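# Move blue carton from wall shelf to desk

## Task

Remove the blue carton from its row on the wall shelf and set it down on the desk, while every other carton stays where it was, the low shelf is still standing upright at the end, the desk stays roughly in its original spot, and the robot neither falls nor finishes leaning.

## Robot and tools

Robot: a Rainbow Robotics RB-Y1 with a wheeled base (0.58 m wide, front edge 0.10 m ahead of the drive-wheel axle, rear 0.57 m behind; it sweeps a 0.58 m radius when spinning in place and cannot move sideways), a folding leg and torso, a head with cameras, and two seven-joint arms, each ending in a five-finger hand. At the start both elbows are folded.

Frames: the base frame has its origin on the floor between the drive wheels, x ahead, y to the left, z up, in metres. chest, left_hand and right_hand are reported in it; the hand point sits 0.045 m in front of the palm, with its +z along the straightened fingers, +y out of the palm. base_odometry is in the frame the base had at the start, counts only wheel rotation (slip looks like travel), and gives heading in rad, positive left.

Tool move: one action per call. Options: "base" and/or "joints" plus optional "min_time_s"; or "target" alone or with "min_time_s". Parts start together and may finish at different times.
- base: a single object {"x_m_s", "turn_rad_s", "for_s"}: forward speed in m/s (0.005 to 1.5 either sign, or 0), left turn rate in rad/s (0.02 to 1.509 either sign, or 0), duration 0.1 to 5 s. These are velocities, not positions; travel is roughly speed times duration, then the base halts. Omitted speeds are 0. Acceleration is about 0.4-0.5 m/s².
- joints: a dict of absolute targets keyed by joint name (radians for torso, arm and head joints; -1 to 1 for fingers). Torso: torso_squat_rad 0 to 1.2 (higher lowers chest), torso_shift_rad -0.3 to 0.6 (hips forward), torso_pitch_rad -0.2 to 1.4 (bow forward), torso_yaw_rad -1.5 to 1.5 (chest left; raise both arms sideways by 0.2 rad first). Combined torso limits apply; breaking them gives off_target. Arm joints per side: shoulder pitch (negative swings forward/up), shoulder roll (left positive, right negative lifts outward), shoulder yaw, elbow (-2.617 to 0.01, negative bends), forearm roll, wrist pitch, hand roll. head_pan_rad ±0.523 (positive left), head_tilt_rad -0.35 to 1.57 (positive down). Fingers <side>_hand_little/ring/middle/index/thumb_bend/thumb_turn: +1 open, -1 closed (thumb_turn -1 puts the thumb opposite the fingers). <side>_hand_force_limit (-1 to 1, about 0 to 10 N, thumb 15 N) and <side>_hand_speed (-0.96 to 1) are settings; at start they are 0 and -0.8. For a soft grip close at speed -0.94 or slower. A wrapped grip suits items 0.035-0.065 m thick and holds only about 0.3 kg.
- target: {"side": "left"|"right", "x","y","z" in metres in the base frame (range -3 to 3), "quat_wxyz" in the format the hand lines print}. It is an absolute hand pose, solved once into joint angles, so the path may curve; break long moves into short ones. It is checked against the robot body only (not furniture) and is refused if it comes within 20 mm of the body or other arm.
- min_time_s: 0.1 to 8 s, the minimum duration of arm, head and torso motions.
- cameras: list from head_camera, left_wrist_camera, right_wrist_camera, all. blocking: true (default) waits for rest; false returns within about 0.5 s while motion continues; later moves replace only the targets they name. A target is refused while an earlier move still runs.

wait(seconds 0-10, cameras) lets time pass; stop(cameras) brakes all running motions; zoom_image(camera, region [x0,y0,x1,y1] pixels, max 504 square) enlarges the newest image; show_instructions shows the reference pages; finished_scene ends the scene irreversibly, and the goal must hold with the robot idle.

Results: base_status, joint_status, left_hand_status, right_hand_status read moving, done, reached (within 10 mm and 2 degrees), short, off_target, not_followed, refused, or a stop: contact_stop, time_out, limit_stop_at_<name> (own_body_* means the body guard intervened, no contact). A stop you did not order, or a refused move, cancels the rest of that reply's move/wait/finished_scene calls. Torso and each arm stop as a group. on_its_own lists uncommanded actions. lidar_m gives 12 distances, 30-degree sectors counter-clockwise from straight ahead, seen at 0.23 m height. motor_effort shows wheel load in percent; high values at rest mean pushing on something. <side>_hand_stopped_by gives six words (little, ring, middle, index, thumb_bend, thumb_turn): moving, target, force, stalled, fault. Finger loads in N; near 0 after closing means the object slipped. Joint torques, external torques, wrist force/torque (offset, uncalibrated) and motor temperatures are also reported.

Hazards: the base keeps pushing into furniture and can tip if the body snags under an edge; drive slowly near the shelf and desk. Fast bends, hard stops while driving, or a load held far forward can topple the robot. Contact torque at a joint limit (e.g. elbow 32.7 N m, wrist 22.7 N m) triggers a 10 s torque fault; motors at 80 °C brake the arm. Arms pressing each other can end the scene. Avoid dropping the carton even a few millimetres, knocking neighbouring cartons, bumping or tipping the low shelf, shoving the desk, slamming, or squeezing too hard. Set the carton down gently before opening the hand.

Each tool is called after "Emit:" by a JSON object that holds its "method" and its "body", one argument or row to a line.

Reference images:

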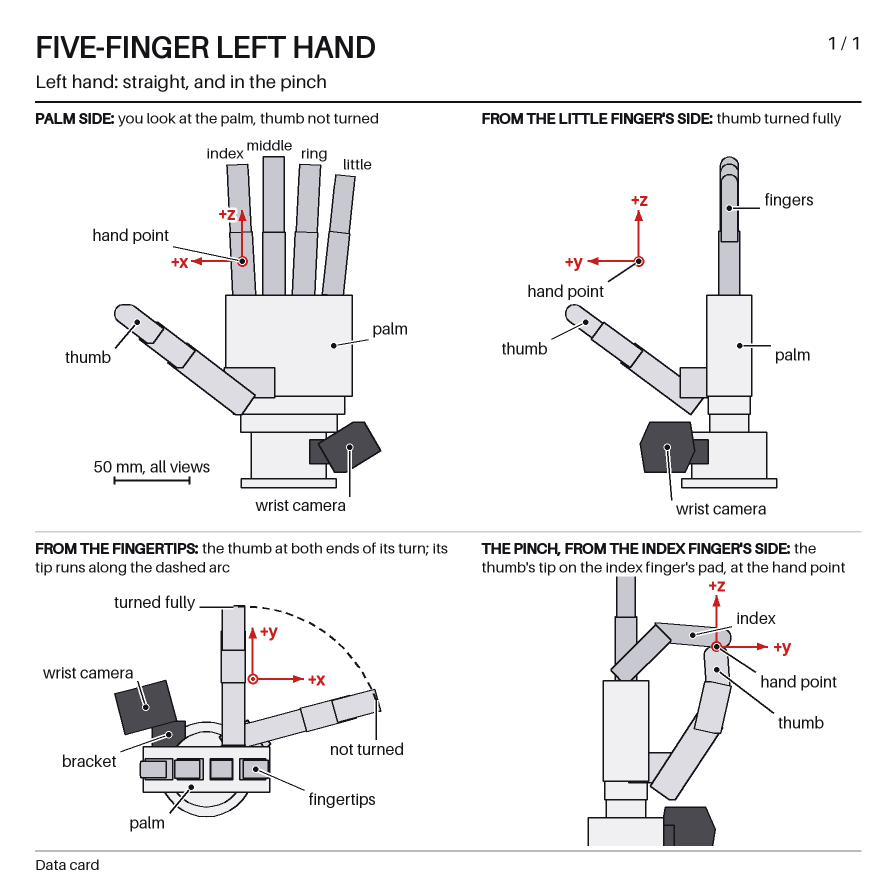

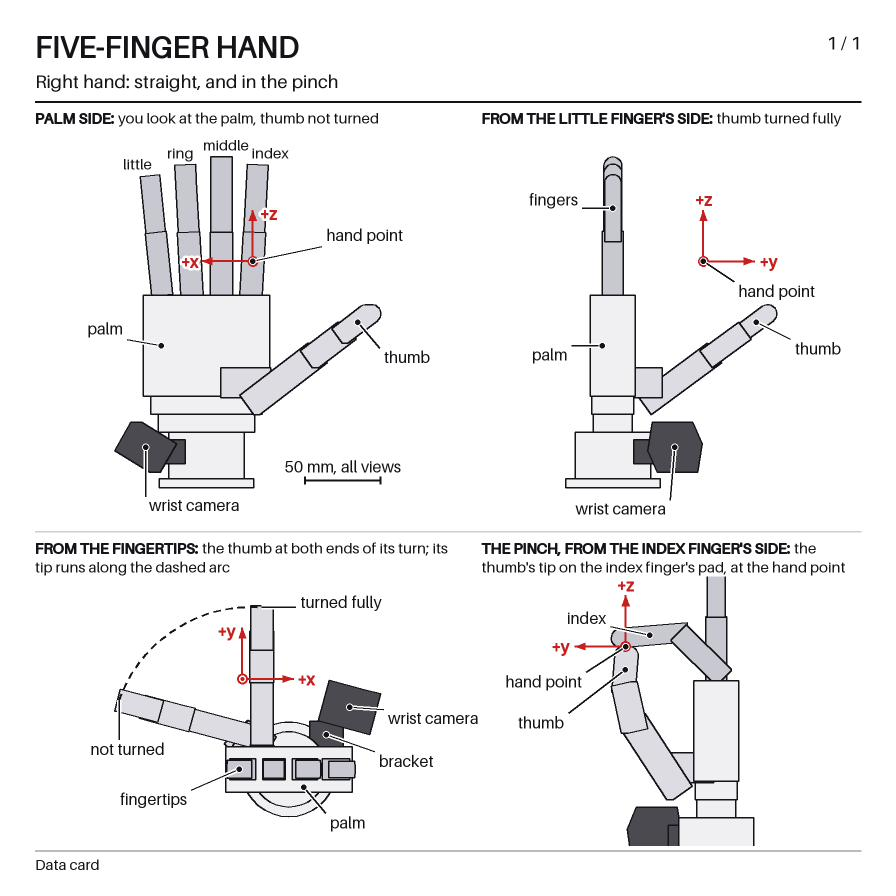

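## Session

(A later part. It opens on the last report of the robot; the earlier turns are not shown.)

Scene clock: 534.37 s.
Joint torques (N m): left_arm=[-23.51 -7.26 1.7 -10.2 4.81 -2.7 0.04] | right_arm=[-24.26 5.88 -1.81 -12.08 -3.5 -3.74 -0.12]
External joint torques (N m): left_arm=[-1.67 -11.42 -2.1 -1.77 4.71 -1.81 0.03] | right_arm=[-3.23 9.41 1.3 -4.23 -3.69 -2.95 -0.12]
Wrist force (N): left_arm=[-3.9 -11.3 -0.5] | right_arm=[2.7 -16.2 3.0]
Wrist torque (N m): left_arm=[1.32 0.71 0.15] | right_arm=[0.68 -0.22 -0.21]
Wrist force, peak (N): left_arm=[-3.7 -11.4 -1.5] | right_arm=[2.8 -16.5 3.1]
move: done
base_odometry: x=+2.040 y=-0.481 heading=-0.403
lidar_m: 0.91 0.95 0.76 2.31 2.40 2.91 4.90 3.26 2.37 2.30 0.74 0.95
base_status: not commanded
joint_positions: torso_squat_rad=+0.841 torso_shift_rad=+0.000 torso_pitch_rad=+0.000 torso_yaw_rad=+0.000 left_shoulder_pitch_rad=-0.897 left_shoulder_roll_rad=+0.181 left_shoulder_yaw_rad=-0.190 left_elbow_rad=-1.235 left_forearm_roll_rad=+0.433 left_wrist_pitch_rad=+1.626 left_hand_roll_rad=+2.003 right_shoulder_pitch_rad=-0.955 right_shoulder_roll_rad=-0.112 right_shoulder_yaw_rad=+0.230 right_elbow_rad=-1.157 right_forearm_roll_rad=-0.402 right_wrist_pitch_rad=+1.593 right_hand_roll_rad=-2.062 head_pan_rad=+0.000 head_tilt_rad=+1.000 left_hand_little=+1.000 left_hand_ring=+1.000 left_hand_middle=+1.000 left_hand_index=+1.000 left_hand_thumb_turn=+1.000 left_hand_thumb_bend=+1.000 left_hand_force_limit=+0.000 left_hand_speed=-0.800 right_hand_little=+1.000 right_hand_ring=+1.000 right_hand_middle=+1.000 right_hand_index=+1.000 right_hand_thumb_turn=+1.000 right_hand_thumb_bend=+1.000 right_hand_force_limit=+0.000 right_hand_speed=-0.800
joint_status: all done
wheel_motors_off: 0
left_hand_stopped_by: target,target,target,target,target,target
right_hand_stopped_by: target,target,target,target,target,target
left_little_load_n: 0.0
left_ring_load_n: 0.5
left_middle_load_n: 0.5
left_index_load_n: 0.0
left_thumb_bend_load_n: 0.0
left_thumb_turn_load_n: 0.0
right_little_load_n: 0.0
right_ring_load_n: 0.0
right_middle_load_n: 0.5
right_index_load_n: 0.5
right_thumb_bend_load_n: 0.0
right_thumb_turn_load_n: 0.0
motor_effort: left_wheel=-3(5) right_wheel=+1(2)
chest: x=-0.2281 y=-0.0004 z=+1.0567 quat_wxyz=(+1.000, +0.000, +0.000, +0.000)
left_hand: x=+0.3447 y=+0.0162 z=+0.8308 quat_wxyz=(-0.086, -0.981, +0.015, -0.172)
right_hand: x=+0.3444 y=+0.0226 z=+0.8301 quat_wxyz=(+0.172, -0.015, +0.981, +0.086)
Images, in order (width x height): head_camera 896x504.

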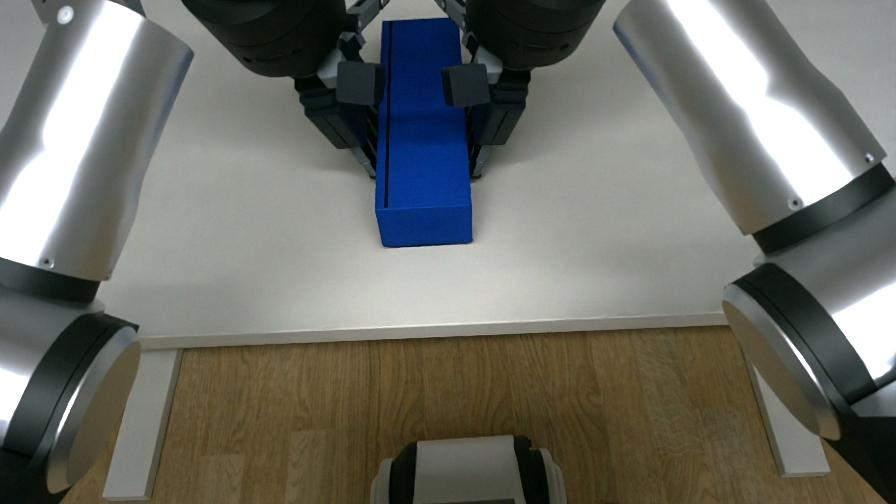

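Emit:
{"method": "move", "body": {
  "joints": {"torso_squat_rad": 0.846},
  "min_time_s": 1
}}

Emit:
{"method": "move", "body": {
  "joints": {"torso_squat_rad": 0.85},
  "min_time_s": 1,
  "cameras": ["head_camera"]
}}

Emit:
{"method": "zoom_image", "body": {
  "camera": "head_camera",
  "region": [370, 220, 490, 270]
}}

Scene clock: 538.23 s.
Joint torques (N m): left_arm=[-23.78 -7.23 1.82 -10.19 4.8 -2.57 0.01] | right_arm=[-24.32 5.38 -1.79 -12.26 -3.5 -3.87 -0.27]
External joint torques (N m): left_arm=[-1.94 -11.39 -1.98 -1.75 4.7 -1.68 0] | right_arm=[-3.29 8.91 1.32 -4.41 -3.69 -3.08 -0.26]
Wrist force (N): left_arm=[-3.9 -11.2 -0.4] | right_arm=[2.8 -16.3 3.3]
Wrist torque (N m): left_arm=[1.33 0.70 0.15] | right_arm=[0.65 -0.24 -0.21]
Wrist force, peak (N): left_arm=[-4.1 -11.4 -0.6] | right_arm=[2.7 -16.6 3.0]
move: done
base_odometry: x=+2.040 y=-0.481 heading=-0.403
lidar_m: 0.91 0.95 0.77 2.29 2.42 2.91 4.90 3.27 2.38 2.29 0.73 0.95
base_status: not commanded
joint_positions: torso_squat_rad=+0.846 torso_shift_rad=+0.000 torso_pitch_rad=+0.000 torso_yaw_rad=+0.000 left_shoulder_pitch_rad=-0.897 left_shoulder_roll_rad=+0.181 left_shoulder_yaw_rad=-0.190 left_elbow_rad=-1.235 left_forearm_roll_rad=+0.433 left_wrist_pitch_rad=+1.626 left_hand_roll_rad=+2.003 right_shoulder_pitch_rad=-0.955 right_shoulder_roll_rad=-0.112 right_shoulder_yaw_rad=+0.230 right_elbow_rad=-1.157 right_forearm_roll_rad=-0.402 right_wrist_pitch_rad=+1.593 right_hand_roll_rad=-2.062 head_pan_rad=+0.000 head_tilt_rad=+1.000 left_hand_little=+1.000 left_hand_ring=+1.000 left_hand_middle=+1.000 left_hand_index=+1.000 left_hand_thumb_turn=+1.000 left_hand_thumb_bend=+1.000 left_hand_force_limit=+0.000 left_hand_speed=-0.800 right_hand_little=+1.000 right_hand_ring=+1.000 right_hand_middle=+1.000 right_hand_index=+1.000 right_hand_thumb_turn=+1.000 right_hand_thumb_bend=+1.000 right_hand_force_limit=+0.000 right_hand_speed=-0.800
joint_status: all done
wheel_motors_off: 0
left_hand_stopped_by: target,target,target,target,target,target
right_hand_stopped_by: target,target,target,target,target,target
left_little_load_n: 0.0
left_ring_load_n: 0.0
left_middle_load_n: 0.5
left_index_load_n: 0.5
left_thumb_bend_load_n: 0.0
left_thumb_turn_load_n: 0.0
right_little_load_n: 0.0
right_ring_load_n: 0.0
right_middle_load_n: 0.5
right_index_load_n: 0.0
right_thumb_bend_load_n: 0.0
right_thumb_turn_load_n: 0.0
motor_effort: left_wheel=-6(6) right_wheel=+1(1)
chest: x=-0.2281 y=-0.0004 z=+1.0540 quat_wxyz=(+1.000, +0.000, +0.000, +0.000)
left_hand: x=+0.3447 y=+0.0162 z=+0.8282 quat_wxyz=(-0.086, -0.981, +0.015, -0.172)
right_hand: x=+0.3444 y=+0.0226 z=+0.8275 quat_wxyz=(+0.172, -0.015, +0.981, +0.086)
pictures: none

Scene clock: 539.53 s.
Joint torques (N m): left_arm=[-23.51 -7.03 1.86 -10.26 4.8 -2.54 -0.01] | right_arm=[-24.07 5.01 -1.82 -12.1 -3.47 -3.88 -0.29]
External joint torques (N m): left_arm=[-1.67 -11.19 -1.94 -1.83 4.7 -1.64 -0.01] | right_arm=[-3.05 8.53 1.3 -4.26 -3.66 -3.09 -0.28]
Wrist force (N): left_arm=[-3.7 -11.2 -0.4] | right_arm=[2.6 -16.4 3.0]
Wrist torque (N m): left_arm=[1.34 0.66 0.15] | right_arm=[0.66 -0.21 -0.20]
Wrist force, peak (N): left_arm=[-3.8 -11.3 -1.3] | right_arm=[2.7 -16.4 3.2]
move: done
base_odometry: x=+2.040 y=-0.481 heading=-0.403
lidar_m: 0.91 0.96 0.78 2.30 2.40 2.92 4.89 3.25 2.35 2.31 0.73 0.95
base_status: not commanded
joint_positions: torso_squat_rad=+0.850 torso_shift_rad=+0.000 torso_pitch_rad=+0.000 torso_yaw_rad=+0.000 left_shoulder_pitch_rad=-0.897 left_shoulder_roll_rad=+0.181 left_shoulder_yaw_rad=-0.190 left_elbow_rad=-1.235 left_forearm_roll_rad=+0.433 left_wrist_pitch_rad=+1.626 left_hand_roll_rad=+2.003 right_shoulder_pitch_rad=-0.955 right_shoulder_roll_rad=-0.112 right_shoulder_yaw_rad=+0.230 right_elbow_rad=-1.157 right_forearm_roll_rad=-0.402 right_wrist_pitch_rad=+1.593 right_hand_roll_rad=-2.062 head_pan_rad=+0.000 head_tilt_rad=+1.000 left_hand_little=+1.000 left_hand_ring=+1.000 left_hand_middle=+1.000 left_hand_index=+1.000 left_hand_thumb_turn=+1.000 left_hand_thumb_bend=+1.000 left_hand_force_limit=+0.000 left_hand_speed=-0.800 right_hand_little=+1.000 right_hand_ring=+1.000 right_hand_middle=+1.000 right_hand_index=+1.000 right_hand_thumb_turn=+1.000 right_hand_thumb_bend=+1.000 right_hand_force_limit=+0.000 right_hand_speed=-0.800
joint_status: all done
wheel_motors_off: 0
left_hand_stopped_by: target,target,target,target,target,target
right_hand_stopped_by: target,target,target,target,target,target
left_little_load_n: 0.0
left_ring_load_n: 0.0
left_middle_load_n: 0.5
left_index_load_n: 0.0
left_thumb_bend_load_n: 0.0
left_thumb_turn_load_n: 0.0
right_little_load_n: 0.0
right_ring_load_n: 0.0
right_middle_load_n: 0.0
right_index_load_n: 0.0
right_thumb_bend_load_n: 0.0
right_thumb_turn_load_n: 0.0
motor_effort: left_wheel=-4(5) right_wheel=+1(1)
chest: x=-0.2281 y=-0.0004 z=+1.0519 quat_wxyz=(+1.000, +0.000, +0.000, +0.000)
left_hand: x=+0.3447 y=+0.0162 z=+0.8261 quat_wxyz=(-0.086, -0.981, +0.015, -0.172)
right_hand: x=+0.3444 y=+0.0226 z=+0.8254 quat_wxyz=(+0.172, -0.015, +0.981, +0.086)
Images, in order (width x height): head_camera 896x504.

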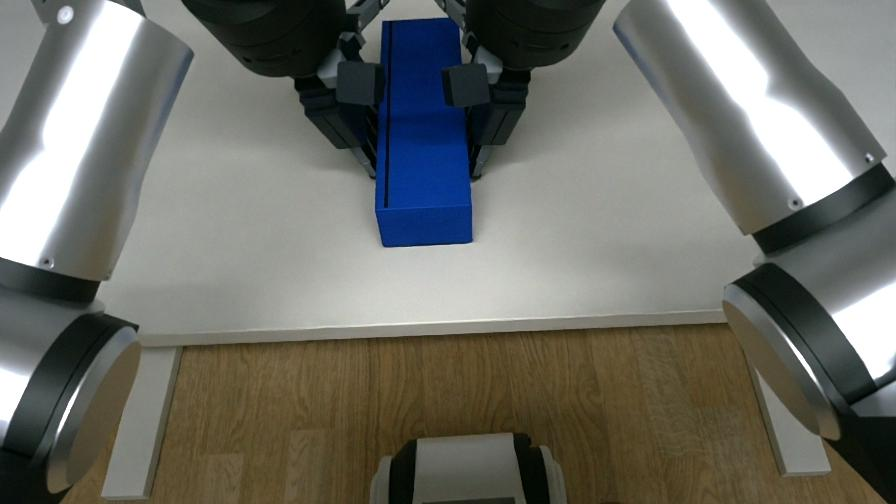

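Scaled by 4.200 from the camera's image (finer frame: 1280x720).

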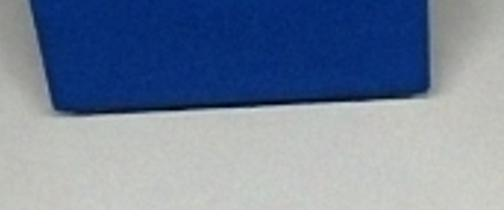

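Emit:
{"method": "move", "body": {
  "joints": {"torso_squat_rad": 0.853},
  "min_time_s": 1
}}

Emit:
{"method": "move", "body": {
  "joints": {"torso_squat_rad": 0.856},
  "min_time_s": 1,
  "cameras": ["head_camera"]
}}

Emit:
{"method": "zoom_image", "body": {
  "camera": "head_camera",
  "region": [370, 220, 490, 270]
}}

Scene clock: 543.10 s.
Joint torques (N m): left_arm=[-23.54 -6.95 1.6 -10.07 4.93 -2.58 0.1] | right_arm=[-23.7 5.71 -1.55 -12.12 -3.44 -3.83 -0.19]
External joint torques (N m): left_arm=[-1.7 -11.11 -2.21 -1.63 4.83 -1.68 0.09] | right_arm=[-2.67 9.24 1.56 -4.28 -3.62 -3.04 -0.18]
Wrist force (N): left_arm=[-3.8 -11.4 -1.1] | right_arm=[2.5 -16.2 2.5]
Wrist torque (N m): left_arm=[1.31 0.71 0.14] | right_arm=[0.64 -0.23 -0.21]
Wrist force, peak (N): left_arm=[-3.7 -11.5 -1.2] | right_arm=[2.7 -16.7 3.2]
move: done
base_odometry: x=+2.040 y=-0.481 heading=-0.403
lidar_m: 0.92 0.96 0.76 2.31 2.39 2.91 4.90 3.26 2.36 2.30 0.73 0.95
base_status: not commanded
joint_positions: torso_squat_rad=+0.853 torso_shift_rad=+0.000 torso_pitch_rad=+0.000 torso_yaw_rad=+0.000 left_shoulder_pitch_rad=-0.897 left_shoulder_roll_rad=+0.181 left_shoulder_yaw_rad=-0.190 left_elbow_rad=-1.235 left_forearm_roll_rad=+0.433 left_wrist_pitch_rad=+1.626 left_hand_roll_rad=+2.003 right_shoulder_pitch_rad=-0.955 right_shoulder_roll_rad=-0.112 right_shoulder_yaw_rad=+0.230 right_elbow_rad=-1.157 right_forearm_roll_rad=-0.402 right_wrist_pitch_rad=+1.593 right_hand_roll_rad=-2.062 head_pan_rad=+0.000 head_tilt_rad=+1.000 left_hand_little=+1.000 left_hand_ring=+1.000 left_hand_middle=+1.000 left_hand_index=+1.000 left_hand_thumb_turn=+1.000 left_hand_thumb_bend=+1.000 left_hand_force_limit=+0.000 left_hand_speed=-0.800 right_hand_little=+1.000 right_hand_ring=+1.000 right_hand_middle=+1.000 right_hand_index=+1.000 right_hand_thumb_turn=+1.000 right_hand_thumb_bend=+1.000 right_hand_force_limit=+0.000 right_hand_speed=-0.800
joint_status: all done
wheel_motors_off: 0
left_hand_stopped_by: target,target,target,target,target,target
right_hand_stopped_by: target,target,target,target,target,target
left_little_load_n: 0.0
left_ring_load_n: 0.0
left_middle_load_n: 0.5
left_index_load_n: 0.0
left_thumb_bend_load_n: 0.0
left_thumb_turn_load_n: 0.0
right_little_load_n: 0.0
right_ring_load_n: 0.0
right_middle_load_n: 0.5
right_index_load_n: 0.0
right_thumb_bend_load_n: 0.0
right_thumb_turn_load_n: 0.0
motor_effort: left_wheel=-1(6) right_wheel=+1(1)
chest: x=-0.2281 y=-0.0004 z=+1.0504 quat_wxyz=(+1.000, +0.000, +0.000, +0.000)
left_hand: x=+0.3447 y=+0.0162 z=+0.8245 quat_wxyz=(-0.086, -0.981, +0.015, -0.172)
right_hand: x=+0.3444 y=+0.0226 z=+0.8238 quat_wxyz=(+0.172, -0.015, +0.981, +0.086)
pictures: none

Scene clock: 544.40 s.
Joint torques (N m): left_arm=[-23.67 -7.59 1.22 -10.11 4.74 -2.65 -0.3] | right_arm=[-24.18 5.34 -2.14 -11.89 -3.44 -3.92 -0.2]
External joint torques (N m): left_arm=[-1.83 -11.74 -2.59 -1.67 4.64 -1.75 -0.31] | right_arm=[-3.16 8.86 0.97 -4.05 -3.62 -3.13 -0.2]
Wrist force (N): left_arm=[-3.8 -11.2 -1.0] | right_arm=[2.7 -16.0 2.5]
Wrist torque (N m): left_arm=[1.34 0.70 0.13] | right_arm=[0.67 -0.23 -0.19]
Wrist force, peak (N): left_arm=[-3.7 -11.4 -1.2] | right_arm=[2.8 -16.5 3.4]
move: done
base_odometry: x=+2.040 y=-0.481 heading=-0.403
lidar_m: 0.91 0.96 0.76 2.30 2.40 2.91 4.90 3.25 2.36 2.29 0.73 0.96
base_status: not commanded
joint_positions: torso_squat_rad=+0.856 torso_shift_rad=+0.000 torso_pitch_rad=+0.000 torso_yaw_rad=+0.000 left_shoulder_pitch_rad=-0.897 left_shoulder_roll_rad=+0.181 left_shoulder_yaw_rad=-0.190 left_elbow_rad=-1.235 left_forearm_roll_rad=+0.433 left_wrist_pitch_rad=+1.626 left_hand_roll_rad=+2.003 right_shoulder_pitch_rad=-0.955 right_shoulder_roll_rad=-0.112 right_shoulder_yaw_rad=+0.230 right_elbow_rad=-1.157 right_forearm_roll_rad=-0.402 right_wrist_pitch_rad=+1.593 right_hand_roll_rad=-2.062 head_pan_rad=+0.000 head_tilt_rad=+1.000 left_hand_little=+1.000 left_hand_ring=+1.000 left_hand_middle=+1.000 left_hand_index=+1.000 left_hand_thumb_turn=+1.000 left_hand_thumb_bend=+1.000 left_hand_force_limit=+0.000 left_hand_speed=-0.800 right_hand_little=+1.000 right_hand_ring=+1.000 right_hand_middle=+1.000 right_hand_index=+1.000 right_hand_thumb_turn=+1.000 right_hand_thumb_bend=+1.000 right_hand_force_limit=+0.000 right_hand_speed=-0.800
joint_status: all done
wheel_motors_off: 0
left_hand_stopped_by: target,target,target,target,target,target
right_hand_stopped_by: target,target,target,target,target,target
left_little_load_n: 0.0
left_ring_load_n: 0.0
left_middle_load_n: 1.0
left_index_load_n: 0.5
left_thumb_bend_load_n: 0.0
left_thumb_turn_load_n: -0.5
right_little_load_n: 0.0
right_ring_load_n: 0.0
right_middle_load_n: 0.0
right_index_load_n: 0.0
right_thumb_bend_load_n: 0.0
right_thumb_turn_load_n: 0.0
motor_effort: left_wheel=+1(5) right_wheel=+1(1)
chest: x=-0.2281 y=-0.0004 z=+1.0488 quat_wxyz=(+1.000, +0.000, +0.000, +0.000)
left_hand: x=+0.3447 y=+0.0162 z=+0.8229 quat_wxyz=(-0.086, -0.981, +0.015, -0.172)
right_hand: x=+0.3444 y=+0.0226 z=+0.8222 quat_wxyz=(+0.172, -0.015, +0.981, +0.086)
Images, in order (width x height): head_camera 896x504.

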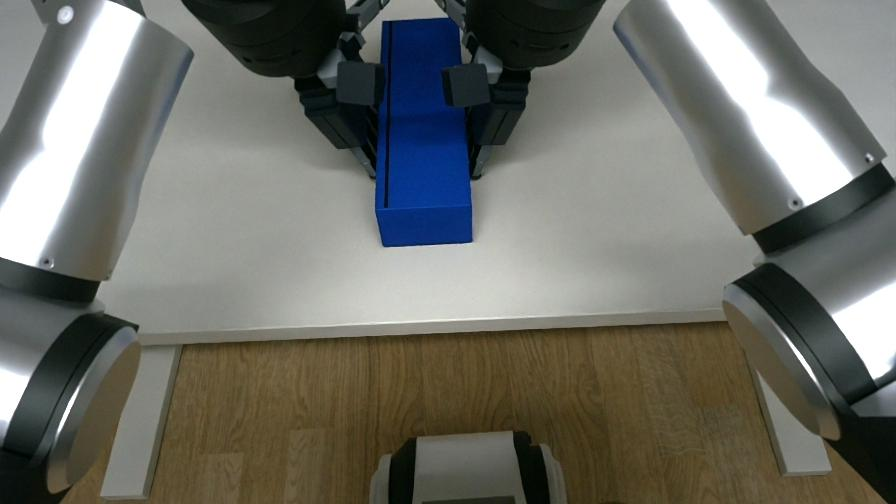

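Scaled by 4.200 from the camera's image (finer frame: 1280x720).

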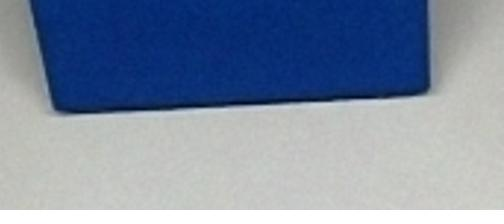

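Emit:
{"method": "move", "body": {
  "joints": {"torso_squat_rad": 0.859},
  "min_time_s": 1
}}

Emit:
{"method": "move", "body": {
  "joints": {"torso_squat_rad": 0.862},
  "min_time_s": 1,
  "cameras": ["head_camera"]
}}

Emit:
{"method": "zoom_image", "body": {
  "camera": "head_camera",
  "region": [370, 220, 490, 270]
}}

Scene clock: 548.07 s.
Joint torques (N m): left_arm=[-23.24 -7.34 1.53 -10.24 4.61 -2.49 -0.05] | right_arm=[-23.96 5.25 -2.14 -12.25 -3.46 -3.85 -0.09]
External joint torques (N m): left_arm=[-1.4 -11.49 -2.27 -1.8 4.52 -1.6 -0.05] | right_arm=[-2.93 8.78 0.98 -4.4 -3.65 -3.06 -0.08]
Wrist force (N): left_arm=[-3.7 -11.2 -1.4] | right_arm=[2.6 -15.9 2.2]
Wrist torque (N m): left_arm=[1.34 0.70 0.15] | right_arm=[0.65 -0.24 -0.20]
Wrist force, peak (N): left_arm=[-3.8 -11.5 -1.4] | right_arm=[2.6 -16.7 3.2]
move: done
base_odometry: x=+2.040 y=-0.481 heading=-0.403
lidar_m: 0.91 0.96 0.76 2.30 2.40 2.92 4.90 3.26 2.36 2.30 0.73 0.95
base_status: not commanded
joint_positions: torso_squat_rad=+0.859 torso_shift_rad=+0.000 torso_pitch_rad=+0.000 torso_yaw_rad=+0.000 left_shoulder_pitch_rad=-0.897 left_shoulder_roll_rad=+0.181 left_shoulder_yaw_rad=-0.190 left_elbow_rad=-1.235 left_forearm_roll_rad=+0.433 left_wrist_pitch_rad=+1.626 left_hand_roll_rad=+2.003 right_shoulder_pitch_rad=-0.955 right_shoulder_roll_rad=-0.112 right_shoulder_yaw_rad=+0.230 right_elbow_rad=-1.157 right_forearm_roll_rad=-0.402 right_wrist_pitch_rad=+1.593 right_hand_roll_rad=-2.062 head_pan_rad=+0.000 head_tilt_rad=+1.000 left_hand_little=+1.000 left_hand_ring=+1.000 left_hand_middle=+1.000 left_hand_index=+1.000 left_hand_thumb_turn=+1.000 left_hand_thumb_bend=+1.000 left_hand_force_limit=+0.000 left_hand_speed=-0.800 right_hand_little=+1.000 right_hand_ring=+1.000 right_hand_middle=+1.000 right_hand_index=+1.000 right_hand_thumb_turn=+1.000 right_hand_thumb_bend=+1.000 right_hand_force_limit=+0.000 right_hand_speed=-0.800
joint_status: all done
wheel_motors_off: 0
left_hand_stopped_by: target,target,target,target,target,target
right_hand_stopped_by: target,target,target,target,target,target
left_little_load_n: 0.0
left_ring_load_n: 0.0
left_middle_load_n: 1.0
left_index_load_n: 0.0
left_thumb_bend_load_n: 0.0
left_thumb_turn_load_n: 0.0
right_little_load_n: 0.0
right_ring_load_n: 0.0
right_middle_load_n: 0.5
right_index_load_n: 0.0
right_thumb_bend_load_n: 0.0
right_thumb_turn_load_n: 0.0
motor_effort: left_wheel=-4(5) right_wheel=+1(1)
chest: x=-0.2281 y=-0.0004 z=+1.0472 quat_wxyz=(+1.000, +0.000, +0.000, +0.000)
left_hand: x=+0.3447 y=+0.0162 z=+0.8213 quat_wxyz=(-0.086, -0.981, +0.015, -0.172)
right_hand: x=+0.3444 y=+0.0226 z=+0.8206 quat_wxyz=(+0.172, -0.015, +0.981, +0.086)
pictures: none

Scene clock: 549.37 s.
Joint torques (N m): left_arm=[-23.6 -6.77 1.62 -10.14 4.76 -2.75 -0.14] | right_arm=[-24.27 5.29 -1.87 -11.91 -3.38 -3.66 -0.2]
External joint torques (N m): left_arm=[-1.76 -10.92 -2.18 -1.7 4.67 -1.85 -0.15] | right_arm=[-3.24 8.81 1.25 -4.06 -3.57 -2.87 -0.19]
Wrist force (N): left_arm=[-3.7 -11.2 -1.3] | right_arm=[2.5 -15.9 2.2]
Wrist torque (N m): left_arm=[1.32 0.71 0.15] | right_arm=[0.65 -0.22 -0.20]
Wrist force, peak (N): left_arm=[-4.0 -11.4 -0.8] | right_arm=[2.6 -16.6 2.9]
move: done
base_odometry: x=+2.040 y=-0.481 heading=-0.403
lidar_m: 0.92 0.96 0.77 2.30 2.40 2.92 4.90 3.25 2.38 2.29 0.74 0.94
base_status: not commanded
joint_positions: torso_squat_rad=+0.862 torso_shift_rad=+0.000 torso_pitch_rad=+0.000 torso_yaw_rad=+0.000 left_shoulder_pitch_rad=-0.897 left_shoulder_roll_rad=+0.181 left_shoulder_yaw_rad=-0.190 left_elbow_rad=-1.235 left_forearm_roll_rad=+0.433 left_wrist_pitch_rad=+1.626 left_hand_roll_rad=+2.003 right_shoulder_pitch_rad=-0.955 right_shoulder_roll_rad=-0.112 right_shoulder_yaw_rad=+0.230 right_elbow_rad=-1.157 right_forearm_roll_rad=-0.402 right_wrist_pitch_rad=+1.593 right_hand_roll_rad=-2.062 head_pan_rad=+0.000 head_tilt_rad=+1.000 left_hand_little=+1.000 left_hand_ring=+1.000 left_hand_middle=+1.000 left_hand_index=+1.000 left_hand_thumb_turn=+1.000 left_hand_thumb_bend=+1.000 left_hand_force_limit=+0.000 left_hand_speed=-0.800 right_hand_little=+1.000 right_hand_ring=+1.000 right_hand_middle=+1.000 right_hand_index=+1.000 right_hand_thumb_turn=+1.000 right_hand_thumb_bend=+1.000 right_hand_force_limit=+0.000 right_hand_speed=-0.800
joint_status: all done
wheel_motors_off: 0
left_hand_stopped_by: target,target,target,target,target,target
right_hand_stopped_by: target,target,target,target,target,target
left_little_load_n: 0.5
left_ring_load_n: 0.5
left_middle_load_n: 1.0
left_index_load_n: 0.0
left_thumb_bend_load_n: -0.5
left_thumb_turn_load_n: 0.0
right_little_load_n: 0.0
right_ring_load_n: 0.0
right_middle_load_n: 0.5
right_index_load_n: 0.0
right_thumb_bend_load_n: 0.0
right_thumb_turn_load_n: 0.0
motor_effort: left_wheel=-3(5) right_wheel=+1(1)
chest: x=-0.2281 y=-0.0004 z=+1.0456 quat_wxyz=(+1.000, +0.000, +0.000, +0.000)
left_hand: x=+0.3447 y=+0.0162 z=+0.8197 quat_wxyz=(-0.086, -0.981, +0.015, -0.172)
right_hand: x=+0.3444 y=+0.0226 z=+0.8190 quat_wxyz=(+0.172, -0.015, +0.981, +0.086)
Images, in order (width x height): head_camera 896x504.

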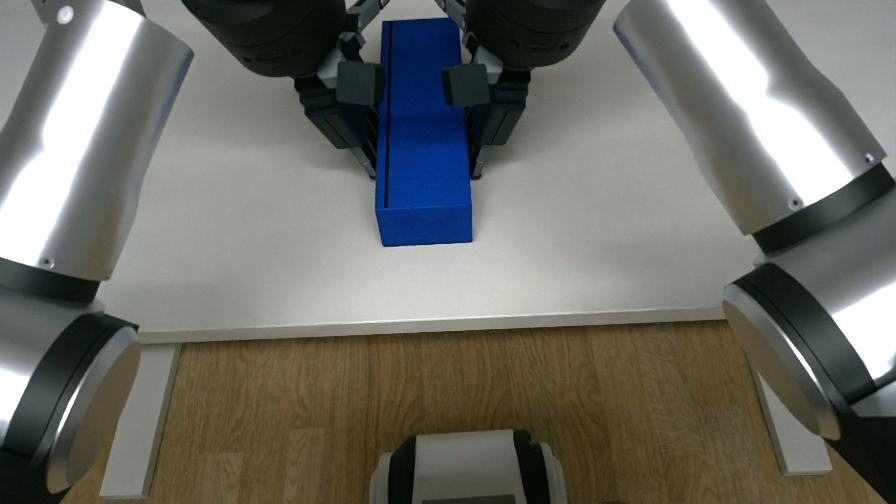

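Scaled by 4.200 from the camera's image (finer frame: 1280x720).

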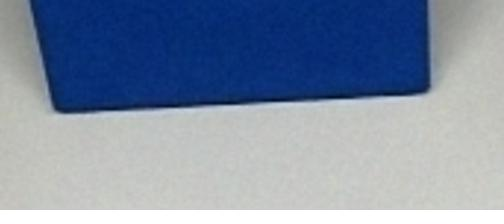

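Emit:
{"method": "move", "body": {
  "joints": {"torso_squat_rad": 0.865},
  "min_time_s": 1,
  "cameras": ["head_camera"]
}}

Emit:
{"method": "zoom_image", "body": {
  "camera": "head_camera",
  "region": [370, 220, 490, 270]
}}

Scene clock: 552.57 s.
Joint torques (N m): left_arm=[-23.59 -7.05 1.8 -10.13 4.84 -2.71 -0.16] | right_arm=[-24.59 5.42 -1.62 -11.83 -3.59 -3.73 -0.15]
External joint torques (N m): left_arm=[-1.75 -11.2 -2.01 -1.69 4.75 -1.81 -0.17] | right_arm=[-3.56 8.94 1.5 -3.98 -3.78 -2.94 -0.14]
Wrist force (N): left_arm=[-3.6 -11.1 -1.4] | right_arm=[2.6 -15.9 2.4]
Wrist torque (N m): left_arm=[1.36 0.68 0.14] | right_arm=[0.67 -0.24 -0.19]
Wrist force, peak (N): left_arm=[-3.8 -11.5 -1.0] | right_arm=[2.4 -16.5 3.3]
move: done
base_odometry: x=+2.040 y=-0.481 heading=-0.403
lidar_m: 0.91 0.95 0.77 2.30 2.40 2.92 4.90 3.24 2.36 2.30 0.73 0.95
base_status: not commanded
joint_positions: torso_squat_rad=+0.865 torso_shift_rad=+0.000 torso_pitch_rad=+0.000 torso_yaw_rad=+0.000 left_shoulder_pitch_rad=-0.897 left_shoulder_roll_rad=+0.181 left_shoulder_yaw_rad=-0.190 left_elbow_rad=-1.235 left_forearm_roll_rad=+0.433 left_wrist_pitch_rad=+1.626 left_hand_roll_rad=+2.003 right_shoulder_pitch_rad=-0.955 right_shoulder_roll_rad=-0.112 right_shoulder_yaw_rad=+0.230 right_elbow_rad=-1.157 right_forearm_roll_rad=-0.402 right_wrist_pitch_rad=+1.593 right_hand_roll_rad=-2.062 head_pan_rad=+0.000 head_tilt_rad=+1.000 left_hand_little=+1.000 left_hand_ring=+1.000 left_hand_middle=+1.000 left_hand_index=+1.000 left_hand_thumb_turn=+1.000 left_hand_thumb_bend=+1.000 left_hand_force_limit=+0.000 left_hand_speed=-0.800 right_hand_little=+1.000 right_hand_ring=+1.000 right_hand_middle=+1.000 right_hand_index=+1.000 right_hand_thumb_turn=+1.000 right_hand_thumb_bend=+1.000 right_hand_force_limit=+0.000 right_hand_speed=-0.800
joint_status: all done
wheel_motors_off: 0
left_hand_stopped_by: target,target,target,target,target,target
right_hand_stopped_by: target,target,target,target,target,target
left_little_load_n: 0.0
left_ring_load_n: 0.0
left_middle_load_n: 1.0
left_index_load_n: 0.0
left_thumb_bend_load_n: 0.0
left_thumb_turn_load_n: 0.0
right_little_load_n: 0.0
right_ring_load_n: 0.0
right_middle_load_n: 0.5
right_index_load_n: 0.0
right_thumb_bend_load_n: 0.0
right_thumb_turn_load_n: 0.0
motor_effort: left_wheel=-1(6) right_wheel=+1(1)
chest: x=-0.2281 y=-0.0004 z=+1.0440 quat_wxyz=(+1.000, +0.000, +0.000, +0.000)
left_hand: x=+0.3447 y=+0.0162 z=+0.8182 quat_wxyz=(-0.086, -0.981, +0.015, -0.172)
right_hand: x=+0.3444 y=+0.0226 z=+0.8174 quat_wxyz=(+0.172, -0.015, +0.981, +0.086)
Images, in order (width x height): head_camera 896x504.

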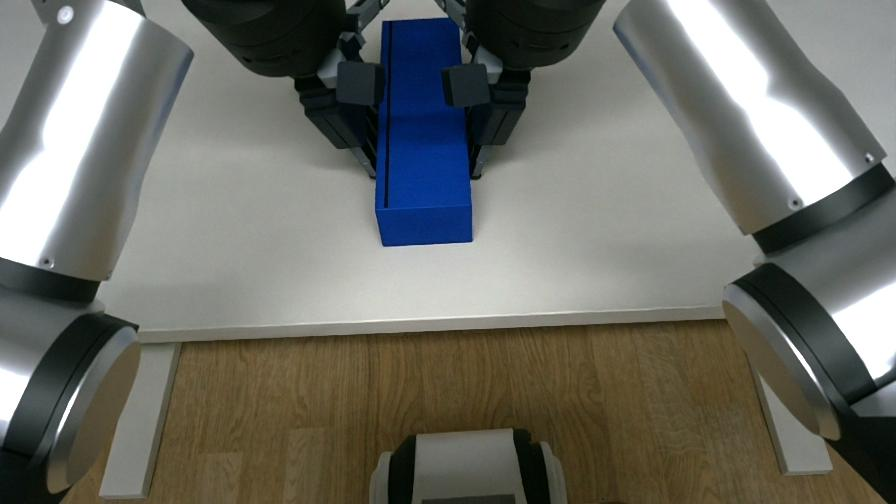

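Scaled by 4.200 from the camera's image (finer frame: 1280x720).

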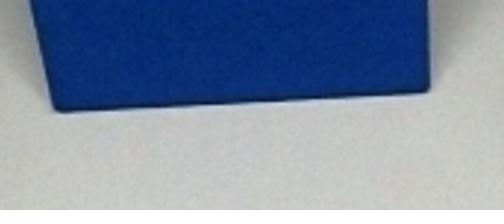

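Emit:
{"method": "move", "body": {
  "joints": {"torso_squat_rad": 0.868},
  "min_time_s": 1,
  "cameras": ["head_camera"]
}}

Emit:
{"method": "zoom_image", "body": {
  "camera": "head_camera",
  "region": [370, 220, 490, 270]
}}

Scene clock: 556.80 s.
Joint torques (N m): left_arm=[-23.51 -6.98 1.48 -10.01 4.89 -2.69 -0.01] | right_arm=[-24.2 5.37 -1.81 -12.22 -3.6 -3.74 -0.1]
External joint torques (N m): left_arm=[-1.66 -11.13 -2.33 -1.57 4.79 -1.8 -0.02] | right_arm=[-3.18 8.89 1.3 -4.37 -3.78 -2.95 -0.09]
Wrist force (N): left_arm=[-4.0 -11.4 -0.8] | right_arm=[2.7 -16.4 1.4]
Wrist torque (N m): left_arm=[1.37 0.73 0.14] | right_arm=[0.72 -0.25 -0.21]
Wrist force, peak (N): left_arm=[-3.9 -11.6 -1.2] | right_arm=[2.8 -16.6 3.3]
move: done
base_odometry: x=+2.040 y=-0.481 heading=-0.403
lidar_m: 0.91 0.96 0.77 2.30 2.40 2.91 4.90 3.25 2.37 2.30 0.73 0.96
base_status: not commanded
joint_positions: torso_squat_rad=+0.868 torso_shift_rad=+0.000 torso_pitch_rad=+0.000 torso_yaw_rad=+0.000 left_shoulder_pitch_rad=-0.897 left_shoulder_roll_rad=+0.181 left_shoulder_yaw_rad=-0.190 left_elbow_rad=-1.235 left_forearm_roll_rad=+0.433 left_wrist_pitch_rad=+1.626 left_hand_roll_rad=+2.003 right_shoulder_pitch_rad=-0.955 right_shoulder_roll_rad=-0.112 right_shoulder_yaw_rad=+0.230 right_elbow_rad=-1.157 right_forearm_roll_rad=-0.402 right_wrist_pitch_rad=+1.593 right_hand_roll_rad=-2.062 head_pan_rad=+0.000 head_tilt_rad=+1.000 left_hand_little=+1.000 left_hand_ring=+1.000 left_hand_middle=+1.000 left_hand_index=+1.000 left_hand_thumb_turn=+1.000 left_hand_thumb_bend=+1.000 left_hand_force_limit=+0.000 left_hand_speed=-0.800 right_hand_little=+1.000 right_hand_ring=+1.000 right_hand_middle=+1.000 right_hand_index=+1.000 right_hand_thumb_turn=+1.000 right_hand_thumb_bend=+1.000 right_hand_force_limit=+0.000 right_hand_speed=-0.800
joint_status: all done
wheel_motors_off: 0
left_hand_stopped_by: target,target,target,target,target,target
right_hand_stopped_by: target,target,target,target,target,target
left_little_load_n: 0.0
left_ring_load_n: 0.5
left_middle_load_n: 1.0
left_index_load_n: 0.5
left_thumb_bend_load_n: -0.5
left_thumb_turn_load_n: 0.0
right_little_load_n: 0.0
right_ring_load_n: 0.0
right_middle_load_n: 0.5
right_index_load_n: 0.0
right_thumb_bend_load_n: 0.0
right_thumb_turn_load_n: 0.0
motor_effort: left_wheel=-5(5) right_wheel=+1(1)
chest: x=-0.2281 y=-0.0004 z=+1.0424 quat_wxyz=(+1.000, +0.000, +0.000, +0.000)
left_hand: x=+0.3447 y=+0.0162 z=+0.8166 quat_wxyz=(-0.086, -0.981, +0.015, -0.172)
right_hand: x=+0.3444 y=+0.0226 z=+0.8159 quat_wxyz=(+0.172, -0.015, +0.981, +0.086)
Images, in order (width x height): head_camera 896x504.

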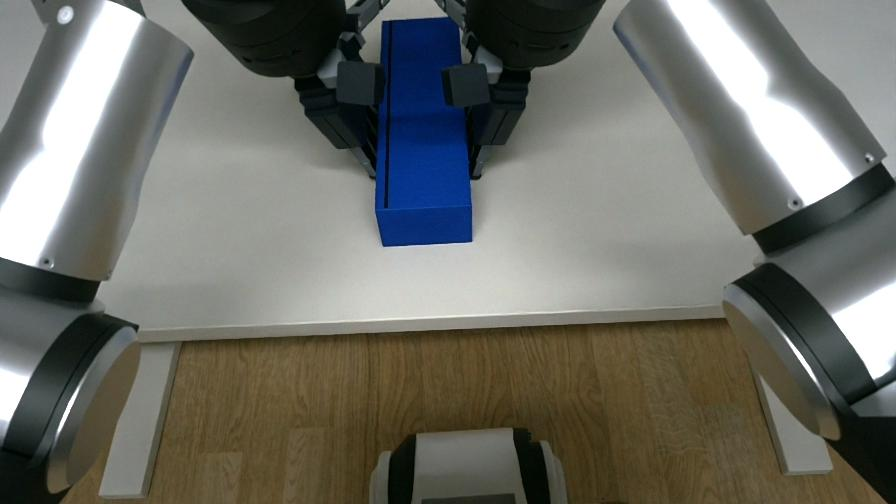

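Scaled by 4.200 from the camera's image (finer frame: 1280x720).

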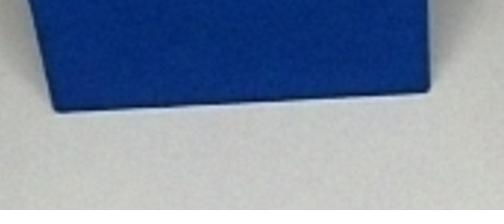

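Emit:
{"method": "move", "body": {
  "joints": {"torso_squat_rad": 0.870},
  "min_time_s": 1,
  "cameras": ["head_camera"]
}}

Emit:
{"method": "zoom_image", "body": {
  "camera": "head_camera",
  "region": [370, 220, 490, 270]
}}

Scene clock: 559.83 s.
Joint torques (N m): left_arm=[-23.42 -7.36 1.56 -10.12 4.86 -2.6 -0.02] | right_arm=[-23.51 5.9 -1.9 -10.78 -3.42 -3.82 -0.29]
External joint torques (N m): left_arm=[-1.57 -11.52 -2.25 -1.68 4.76 -1.7 -0.03] | right_arm=[-2.48 9.43 1.22 -2.94 -3.61 -3.03 -0.28]
Wrist force (N): left_arm=[-2.7 -13.1 -3.1] | right_arm=[3.1 -16.5 -6.6]
Wrist torque (N m): left_arm=[1.52 0.74 0.21] | right_arm=[1.12 0.03 -0.20]
Wrist force, peak (N): left_arm=[-2.7 -13.3 -3.1] | right_arm=[3.1 -16.5 -6.6]
move: done
base_odometry: x=+2.040 y=-0.481 heading=-0.403
lidar_m: 0.91 0.96 0.77 2.31 2.40 2.91 4.90 3.26 2.37 2.29 0.73 0.95
base_status: not commanded
joint_positions: torso_squat_rad=+0.870 torso_shift_rad=+0.000 torso_pitch_rad=+0.000 torso_yaw_rad=+0.000 left_shoulder_pitch_rad=-0.897 left_shoulder_roll_rad=+0.181 left_shoulder_yaw_rad=-0.190 left_elbow_rad=-1.235 left_forearm_roll_rad=+0.433 left_wrist_pitch_rad=+1.626 left_hand_roll_rad=+2.003 right_shoulder_pitch_rad=-0.955 right_shoulder_roll_rad=-0.112 right_shoulder_yaw_rad=+0.230 right_elbow_rad=-1.157 right_forearm_roll_rad=-0.402 right_wrist_pitch_rad=+1.593 right_hand_roll_rad=-2.062 head_pan_rad=+0.000 head_tilt_rad=+1.000 left_hand_little=+1.000 left_hand_ring=+1.000 left_hand_middle=+1.000 left_hand_index=+1.000 left_hand_thumb_turn=+1.000 left_hand_thumb_bend=+1.000 left_hand_force_limit=+0.000 left_hand_speed=-0.800 right_hand_little=+1.000 right_hand_ring=+1.000 right_hand_middle=+1.000 right_hand_index=+1.000 right_hand_thumb_turn=+1.000 right_hand_thumb_bend=+1.000 right_hand_force_limit=+0.000 right_hand_speed=-0.800
joint_status: all done
wheel_motors_off: 0
left_hand_stopped_by: target,target,target,target,target,target
right_hand_stopped_by: target,target,target,target,target,target
left_little_load_n: 0.0
left_ring_load_n: 0.0
left_middle_load_n: 1.0
left_index_load_n: 0.0
left_thumb_bend_load_n: 0.0
left_thumb_turn_load_n: 0.0
right_little_load_n: 0.0
right_ring_load_n: 0.0
right_middle_load_n: 0.5
right_index_load_n: 0.0
right_thumb_bend_load_n: 0.0
right_thumb_turn_load_n: 0.0
motor_effort: left_wheel=-3(5) right_wheel=+1(1)
chest: x=-0.2282 y=-0.0004 z=+1.0413 quat_wxyz=(+1.000, +0.000, +0.000, +0.000)
left_hand: x=+0.3446 y=+0.0162 z=+0.8157 quat_wxyz=(-0.086, -0.981, +0.015, -0.173)
right_hand: x=+0.3444 y=+0.0227 z=+0.8152 quat_wxyz=(+0.172, -0.015, +0.981, +0.086)
Images, in order (width x height): head_camera 896x504.

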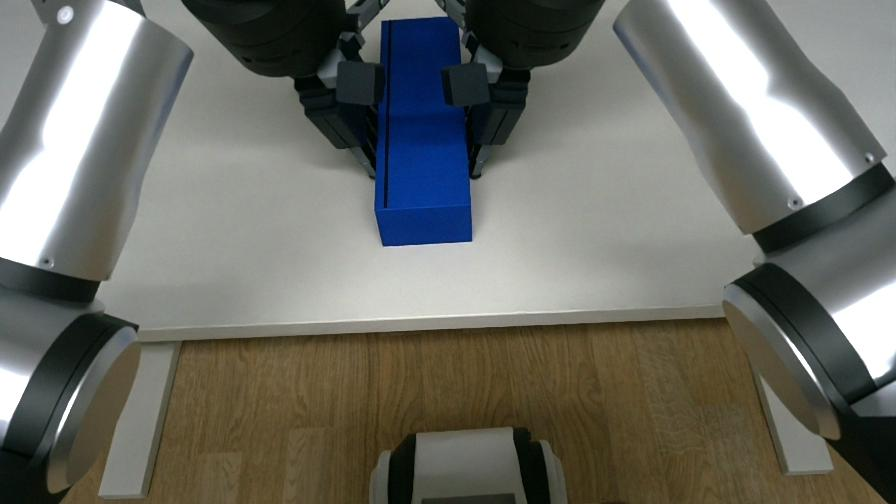

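Scaled by 4.200 from the camera's image (finer frame: 1280x720).

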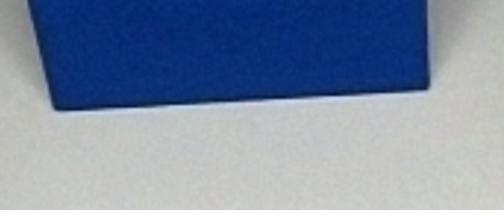

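Emit:
{"method": "move", "body": {
  "joints": {"torso_squat_rad": 0.869},
  "min_time_s": 1
}}

Emit:
{"method": "move", "body": {
  "joints": {"left_shoulder_roll_rad": 0.182, "right_shoulder_roll_rad": -0.1135},
  "min_time_s": 1,
  "cameras": ["head_camera"]
}}

Scene clock: 563.23 s.
Joint torques (N m): left_arm=[-24.06 -7.33 1.4 -10.15 4.73 -2.62 -0.18] | right_arm=[-22.11 5.71 -2.61 -10.77 -3.51 -3.84 -0.03]
External joint torques (N m): left_arm=[-2.22 -11.48 -2.4 -1.71 4.63 -1.73 -0.19] | right_arm=[-1.08 9.24 0.51 -2.93 -3.7 -3.05 -0.02]
Wrist force (N): left_arm=[-3.4 -12.9 -2.2] | right_arm=[3.4 -16.6 -4.0]
Wrist torque (N m): left_arm=[1.47 0.74 0.18] | right_arm=[0.99 -0.02 -0.18]
Wrist force, peak (N): left_arm=[-3.3 -13.2 -3.9] | right_arm=[3.6 -16.9 -6.2]
move: done
base_odometry: x=+2.040 y=-0.481 heading=-0.403
lidar_m: 0.91 0.95 0.77 2.31 2.40 2.92 4.90 3.26 2.37 2.30 0.74 0.96
base_status: not commanded
joint_positions: torso_squat_rad=+0.869 torso_shift_rad=+0.000 torso_pitch_rad=+0.000 torso_yaw_rad=+0.000 left_shoulder_pitch_rad=-0.897 left_shoulder_roll_rad=+0.181 left_shoulder_yaw_rad=-0.190 left_elbow_rad=-1.235 left_forearm_roll_rad=+0.433 left_wrist_pitch_rad=+1.626 left_hand_roll_rad=+2.003 right_shoulder_pitch_rad=-0.955 right_shoulder_roll_rad=-0.112 right_shoulder_yaw_rad=+0.230 right_elbow_rad=-1.157 right_forearm_roll_rad=-0.402 right_wrist_pitch_rad=+1.593 right_hand_roll_rad=-2.062 head_pan_rad=+0.000 head_tilt_rad=+1.000 left_hand_little=+1.000 left_hand_ring=+1.000 left_hand_middle=+1.000 left_hand_index=+1.000 left_hand_thumb_turn=+1.000 left_hand_thumb_bend=+1.000 left_hand_force_limit=+0.000 left_hand_speed=-0.800 right_hand_little=+1.000 right_hand_ring=+1.000 right_hand_middle=+1.000 right_hand_index=+1.000 right_hand_thumb_turn=+1.000 right_hand_thumb_bend=+1.000 right_hand_force_limit=+0.000 right_hand_speed=-0.800
joint_status: all done
wheel_motors_off: 0
left_hand_stopped_by: target,target,target,target,target,target
right_hand_stopped_by: target,target,target,target,target,target
left_little_load_n: 0.0
left_ring_load_n: 0.0
left_middle_load_n: 1.0
left_index_load_n: 0.5
left_thumb_bend_load_n: 0.0
left_thumb_turn_load_n: 0.0
right_little_load_n: 0.0
right_ring_load_n: 0.0
right_middle_load_n: 0.5
right_index_load_n: 0.5
right_thumb_bend_load_n: 0.0
right_thumb_turn_load_n: 0.0
motor_effort: left_wheel=-2(6) right_wheel=+1(1)
chest: x=-0.2280 y=-0.0004 z=+1.0418 quat_wxyz=(+1.000, +0.000, +0.000, +0.000)
left_hand: x=+0.3447 y=+0.0162 z=+0.8159 quat_wxyz=(-0.086, -0.981, +0.015, -0.172)
right_hand: x=+0.3445 y=+0.0227 z=+0.8155 quat_wxyz=(+0.172, -0.015, +0.981, +0.086)
pictures: none

Scene clock: 564.53 s.
Joint torques (N m): left_arm=[-23.43 -0.37 1.74 -10.02 3.11 -2.19 0.06] | right_arm=[-22.83 -2.17 -2.43 -11.04 -2.06 -2.91 0.1]
External joint torques (N m): left_arm=[-1.58 -4.56 -2.08 -1.59 3.02 -1.3 0.05] | right_arm=[-1.79 1.39 0.7 -3.2 -2.25 -2.12 0.11]
Wrist force (N): left_arm=[-3.6 -4.9 0.5] | right_arm=[2.7 -9.4 1.5]
Wrist torque (N m): left_arm=[0.85 0.77 -0.01] | right_arm=[0.27 -0.19 -0.03]
Wrist force, peak (N): left_arm=[-3.6 -12.9 -1.7] | right_arm=[3.6 -17.1 -3.0]
move: done
base_odometry: x=+2.040 y=-0.481 heading=-0.403
lidar_m: 0.91 0.95 0.77 2.31 2.40 2.91 4.90 3.25 2.37 2.30 0.74 0.95
base_status: not commanded
joint_positions: torso_squat_rad=+0.869 torso_shift_rad=+0.000 torso_pitch_rad=+0.000 torso_yaw_rad=+0.000 left_shoulder_pitch_rad=-0.897 left_shoulder_roll_rad=+0.183 left_shoulder_yaw_rad=-0.191 left_elbow_rad=-1.235 left_forearm_roll_rad=+0.433 left_wrist_pitch_rad=+1.626 left_hand_roll_rad=+2.003 right_shoulder_pitch_rad=-0.955 right_shoulder_roll_rad=-0.114 right_shoulder_yaw_rad=+0.230 right_elbow_rad=-1.157 right_forearm_roll_rad=-0.402 right_wrist_pitch_rad=+1.593 right_hand_roll_rad=-2.062 head_pan_rad=+0.000 head_tilt_rad=+1.000 left_hand_little=+1.000 left_hand_ring=+1.000 left_hand_middle=+1.000 left_hand_index=+1.000 left_hand_thumb_turn=+1.000 left_hand_thumb_bend=+1.000 left_hand_force_limit=+0.000 left_hand_speed=-0.800 right_hand_little=+1.000 right_hand_ring=+1.000 right_hand_middle=+1.000 right_hand_index=+1.000 right_hand_thumb_turn=+1.000 right_hand_thumb_bend=+1.000 right_hand_force_limit=+0.000 right_hand_speed=-0.800
joint_status: all done
wheel_motors_off: 0
left_hand_stopped_by: target,target,target,target,target,target
right_hand_stopped_by: target,target,target,target,target,target
left_little_load_n: 0.0
left_ring_load_n: 0.0
left_middle_load_n: 0.5
left_index_load_n: 0.0
left_thumb_bend_load_n: 0.0
left_thumb_turn_load_n: 0.0
right_little_load_n: 0.0
right_ring_load_n: 0.0
right_middle_load_n: 0.0
right_index_load_n: 0.0
right_thumb_bend_load_n: 0.0
right_thumb_turn_load_n: 0.0
motor_effort: left_wheel=-1(6) right_wheel=+1(1)
chest: x=-0.2280 y=-0.0004 z=+1.0418 quat_wxyz=(+1.000, +0.000, +0.000, +0.000)
left_hand: x=+0.3452 y=+0.0175 z=+0.8160 quat_wxyz=(-0.085, -0.981, +0.014, -0.173)
right_hand: x=+0.3451 y=+0.0215 z=+0.8156 quat_wxyz=(+0.172, -0.014, +0.981, +0.085)
Images, in order (width x height): head_camera 896x504.

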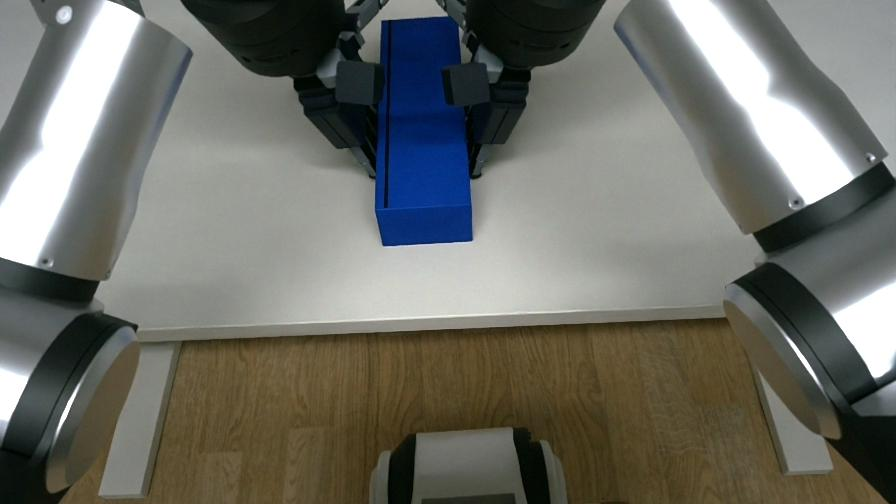

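Emit:
{"method": "move", "body": {
  "joints": {"left_shoulder_roll_rad": 0.188, "right_shoulder_roll_rad": -0.1195},
  "min_time_s": 1
}}

Emit:
{"method": "move", "body": {
  "joints": {"left_shoulder_roll_rad": 0.205, "right_shoulder_roll_rad": -0.1365},
  "min_time_s": 1.5,
  "cameras": ["head_camera"]
}}

Scene clock: 567.63 s.
Joint torques (N m): left_arm=[-23.46 5.65 2.58 -9.11 0.42 -1.03 -0.12] | right_arm=[-21.72 -6.8 -1.53 -9.23 -0.04 -1.27 -0.21]
External joint torques (N m): left_arm=[-1.59 1.39 -1.26 -0.69 0.33 -0.14 -0.13] | right_arm=[-0.65 -3.17 1.62 -1.4 -0.24 -0.47 -0.2]
Wrist force (N): left_arm=[-4.0 3.0 2.2] | right_arm=[2.1 -1.9 3.5]
Wrist torque (N m): left_arm=[0.34 0.69 -0.18] | right_arm=[-0.32 -0.29 0.11]
Wrist force, peak (N): left_arm=[-3.8 -5.1 1.1] | right_arm=[3.1 -9.9 2.4]
move: done
base_odometry: x=+2.040 y=-0.481 heading=-0.403
lidar_m: 0.91 0.96 0.76 2.31 2.39 2.92 4.90 3.26 2.37 2.30 0.75 0.95
base_status: not commanded
joint_positions: torso_squat_rad=+0.869 torso_shift_rad=+0.000 torso_pitch_rad=+0.000 torso_yaw_rad=+0.000 left_shoulder_pitch_rad=-0.897 left_shoulder_roll_rad=+0.188 left_shoulder_yaw_rad=-0.191 left_elbow_rad=-1.236 left_forearm_roll_rad=+0.434 left_wrist_pitch_rad=+1.626 left_hand_roll_rad=+2.003 right_shoulder_pitch_rad=-0.956 right_shoulder_roll_rad=-0.119 right_shoulder_yaw_rad=+0.230 right_elbow_rad=-1.157 right_forearm_roll_rad=-0.403 right_wrist_pitch_rad=+1.592 right_hand_roll_rad=-2.062 head_pan_rad=+0.000 head_tilt_rad=+1.000 left_hand_little=+1.000 left_hand_ring=+1.000 left_hand_middle=+1.000 left_hand_index=+1.000 left_hand_thumb_turn=+1.000 left_hand_thumb_bend=+1.000 left_hand_force_limit=+0.000 left_hand_speed=-0.800 right_hand_little=+1.000 right_hand_ring=+1.000 right_hand_middle=+1.000 right_hand_index=+1.000 right_hand_thumb_turn=+1.000 right_hand_thumb_bend=+1.000 right_hand_force_limit=+0.000 right_hand_speed=-0.800
joint_status: all done
wheel_motors_off: 0
left_hand_stopped_by: target,target,target,target,target,target
right_hand_stopped_by: target,target,target,target,target,target
left_little_load_n: 0.0
left_ring_load_n: 0.0
left_middle_load_n: 0.0
left_index_load_n: 0.0
left_thumb_bend_load_n: 0.0
left_thumb_turn_load_n: 0.0
right_little_load_n: 0.0
right_ring_load_n: 0.0
right_middle_load_n: 0.0
right_index_load_n: 0.0
right_thumb_bend_load_n: 0.0
right_thumb_turn_load_n: -0.5
motor_effort: left_wheel=-3(5) right_wheel=+1(1)
chest: x=-0.2280 y=-0.0004 z=+1.0418 quat_wxyz=(+1.000, +0.000, +0.000, +0.000)
left_hand: x=+0.3462 y=+0.0200 z=+0.8163 quat_wxyz=(-0.084, -0.981, +0.013, -0.174)
right_hand: x=+0.3464 y=+0.0189 z=+0.8160 quat_wxyz=(+0.173, -0.013, +0.981, +0.084)
pictures: none

Scene clock: 569.43 s.
Joint torques (N m): left_arm=[-23.44 5.81 2.98 -8.86 0.36 -1.02 -0.1] | right_arm=[-21.86 -7.95 -2.29 -9.04 -0.01 -1.07 -0.17]
External joint torques (N m): left_arm=[-1.49 1.28 -0.96 -0.48 0.3 -0.13 -0.11] | right_arm=[-0.7 -4.07 0.93 -1.24 -0.23 -0.28 -0.16]
Wrist force (N): left_arm=[-4.1 3.0 2.4] | right_arm=[2.2 -1.7 3.7]
Wrist torque (N m): left_arm=[0.33 0.72 -0.20] | right_arm=[-0.30 -0.30 0.12]
Wrist force, peak (N): left_arm=[-4.2 3.1 2.4] | right_arm=[2.3 -1.9 3.9]
move: done
base_odometry: x=+2.040 y=-0.481 heading=-0.403
lidar_m: 0.91 0.96 0.77 2.31 2.40 2.92 4.90 3.26 2.36 2.30 0.73 0.95
base_status: not commanded
joint_positions: torso_squat_rad=+0.869 torso_shift_rad=+0.000 torso_pitch_rad=+0.000 torso_yaw_rad=+0.000 left_shoulder_pitch_rad=-0.897 left_shoulder_roll_rad=+0.205 left_shoulder_yaw_rad=-0.191 left_elbow_rad=-1.236 left_forearm_roll_rad=+0.434 left_wrist_pitch_rad=+1.626 left_hand_roll_rad=+2.003 right_shoulder_pitch_rad=-0.956 right_shoulder_roll_rad=-0.136 right_shoulder_yaw_rad=+0.230 right_elbow_rad=-1.157 right_forearm_roll_rad=-0.403 right_wrist_pitch_rad=+1.592 right_hand_roll_rad=-2.062 head_pan_rad=+0.000 head_tilt_rad=+1.000 left_hand_little=+1.000 left_hand_ring=+1.000 left_hand_middle=+1.000 left_hand_index=+1.000 left_hand_thumb_turn=+1.000 left_hand_thumb_bend=+1.000 left_hand_force_limit=+0.000 left_hand_speed=-0.800 right_hand_little=+1.000 right_hand_ring=+1.000 right_hand_middle=+1.000 right_hand_index=+1.000 right_hand_thumb_turn=+1.000 right_hand_thumb_bend=+1.000 right_hand_force_limit=+0.000 right_hand_speed=-0.800
joint_status: all done
wheel_motors_off: 0
left_hand_stopped_by: target,target,target,target,target,target
right_hand_stopped_by: target,target,target,target,target,target
left_little_load_n: 0.0
left_ring_load_n: 0.0
left_middle_load_n: 0.0
left_index_load_n: 0.0
left_thumb_bend_load_n: -0.5
left_thumb_turn_load_n: 0.0
right_little_load_n: 0.0
right_ring_load_n: 0.0
right_middle_load_n: 0.0
right_index_load_n: 0.0
right_thumb_bend_load_n: 0.0
right_thumb_turn_load_n: 0.0
motor_effort: left_wheel=-3(6) right_wheel=+1(1)
chest: x=-0.2280 y=-0.0004 z=+1.0418 quat_wxyz=(+1.000, +0.000, +0.000, +0.000)
left_hand: x=+0.3500 y=+0.0305 z=+0.8168 quat_wxyz=(-0.078, -0.981, +0.008, -0.176)
right_hand: x=+0.3509 y=+0.0084 z=+0.8164 quat_wxyz=(+0.176, -0.008, +0.981, +0.078)
Images, in order (width x height): head_camera 896x504.

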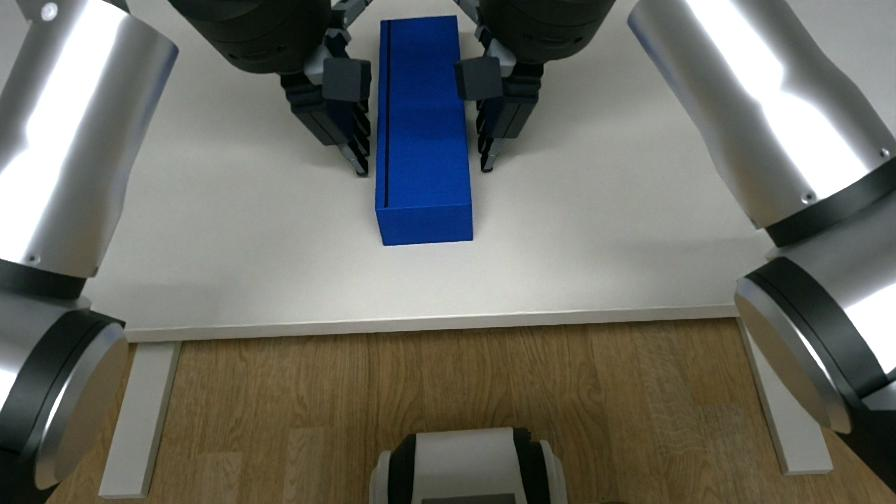

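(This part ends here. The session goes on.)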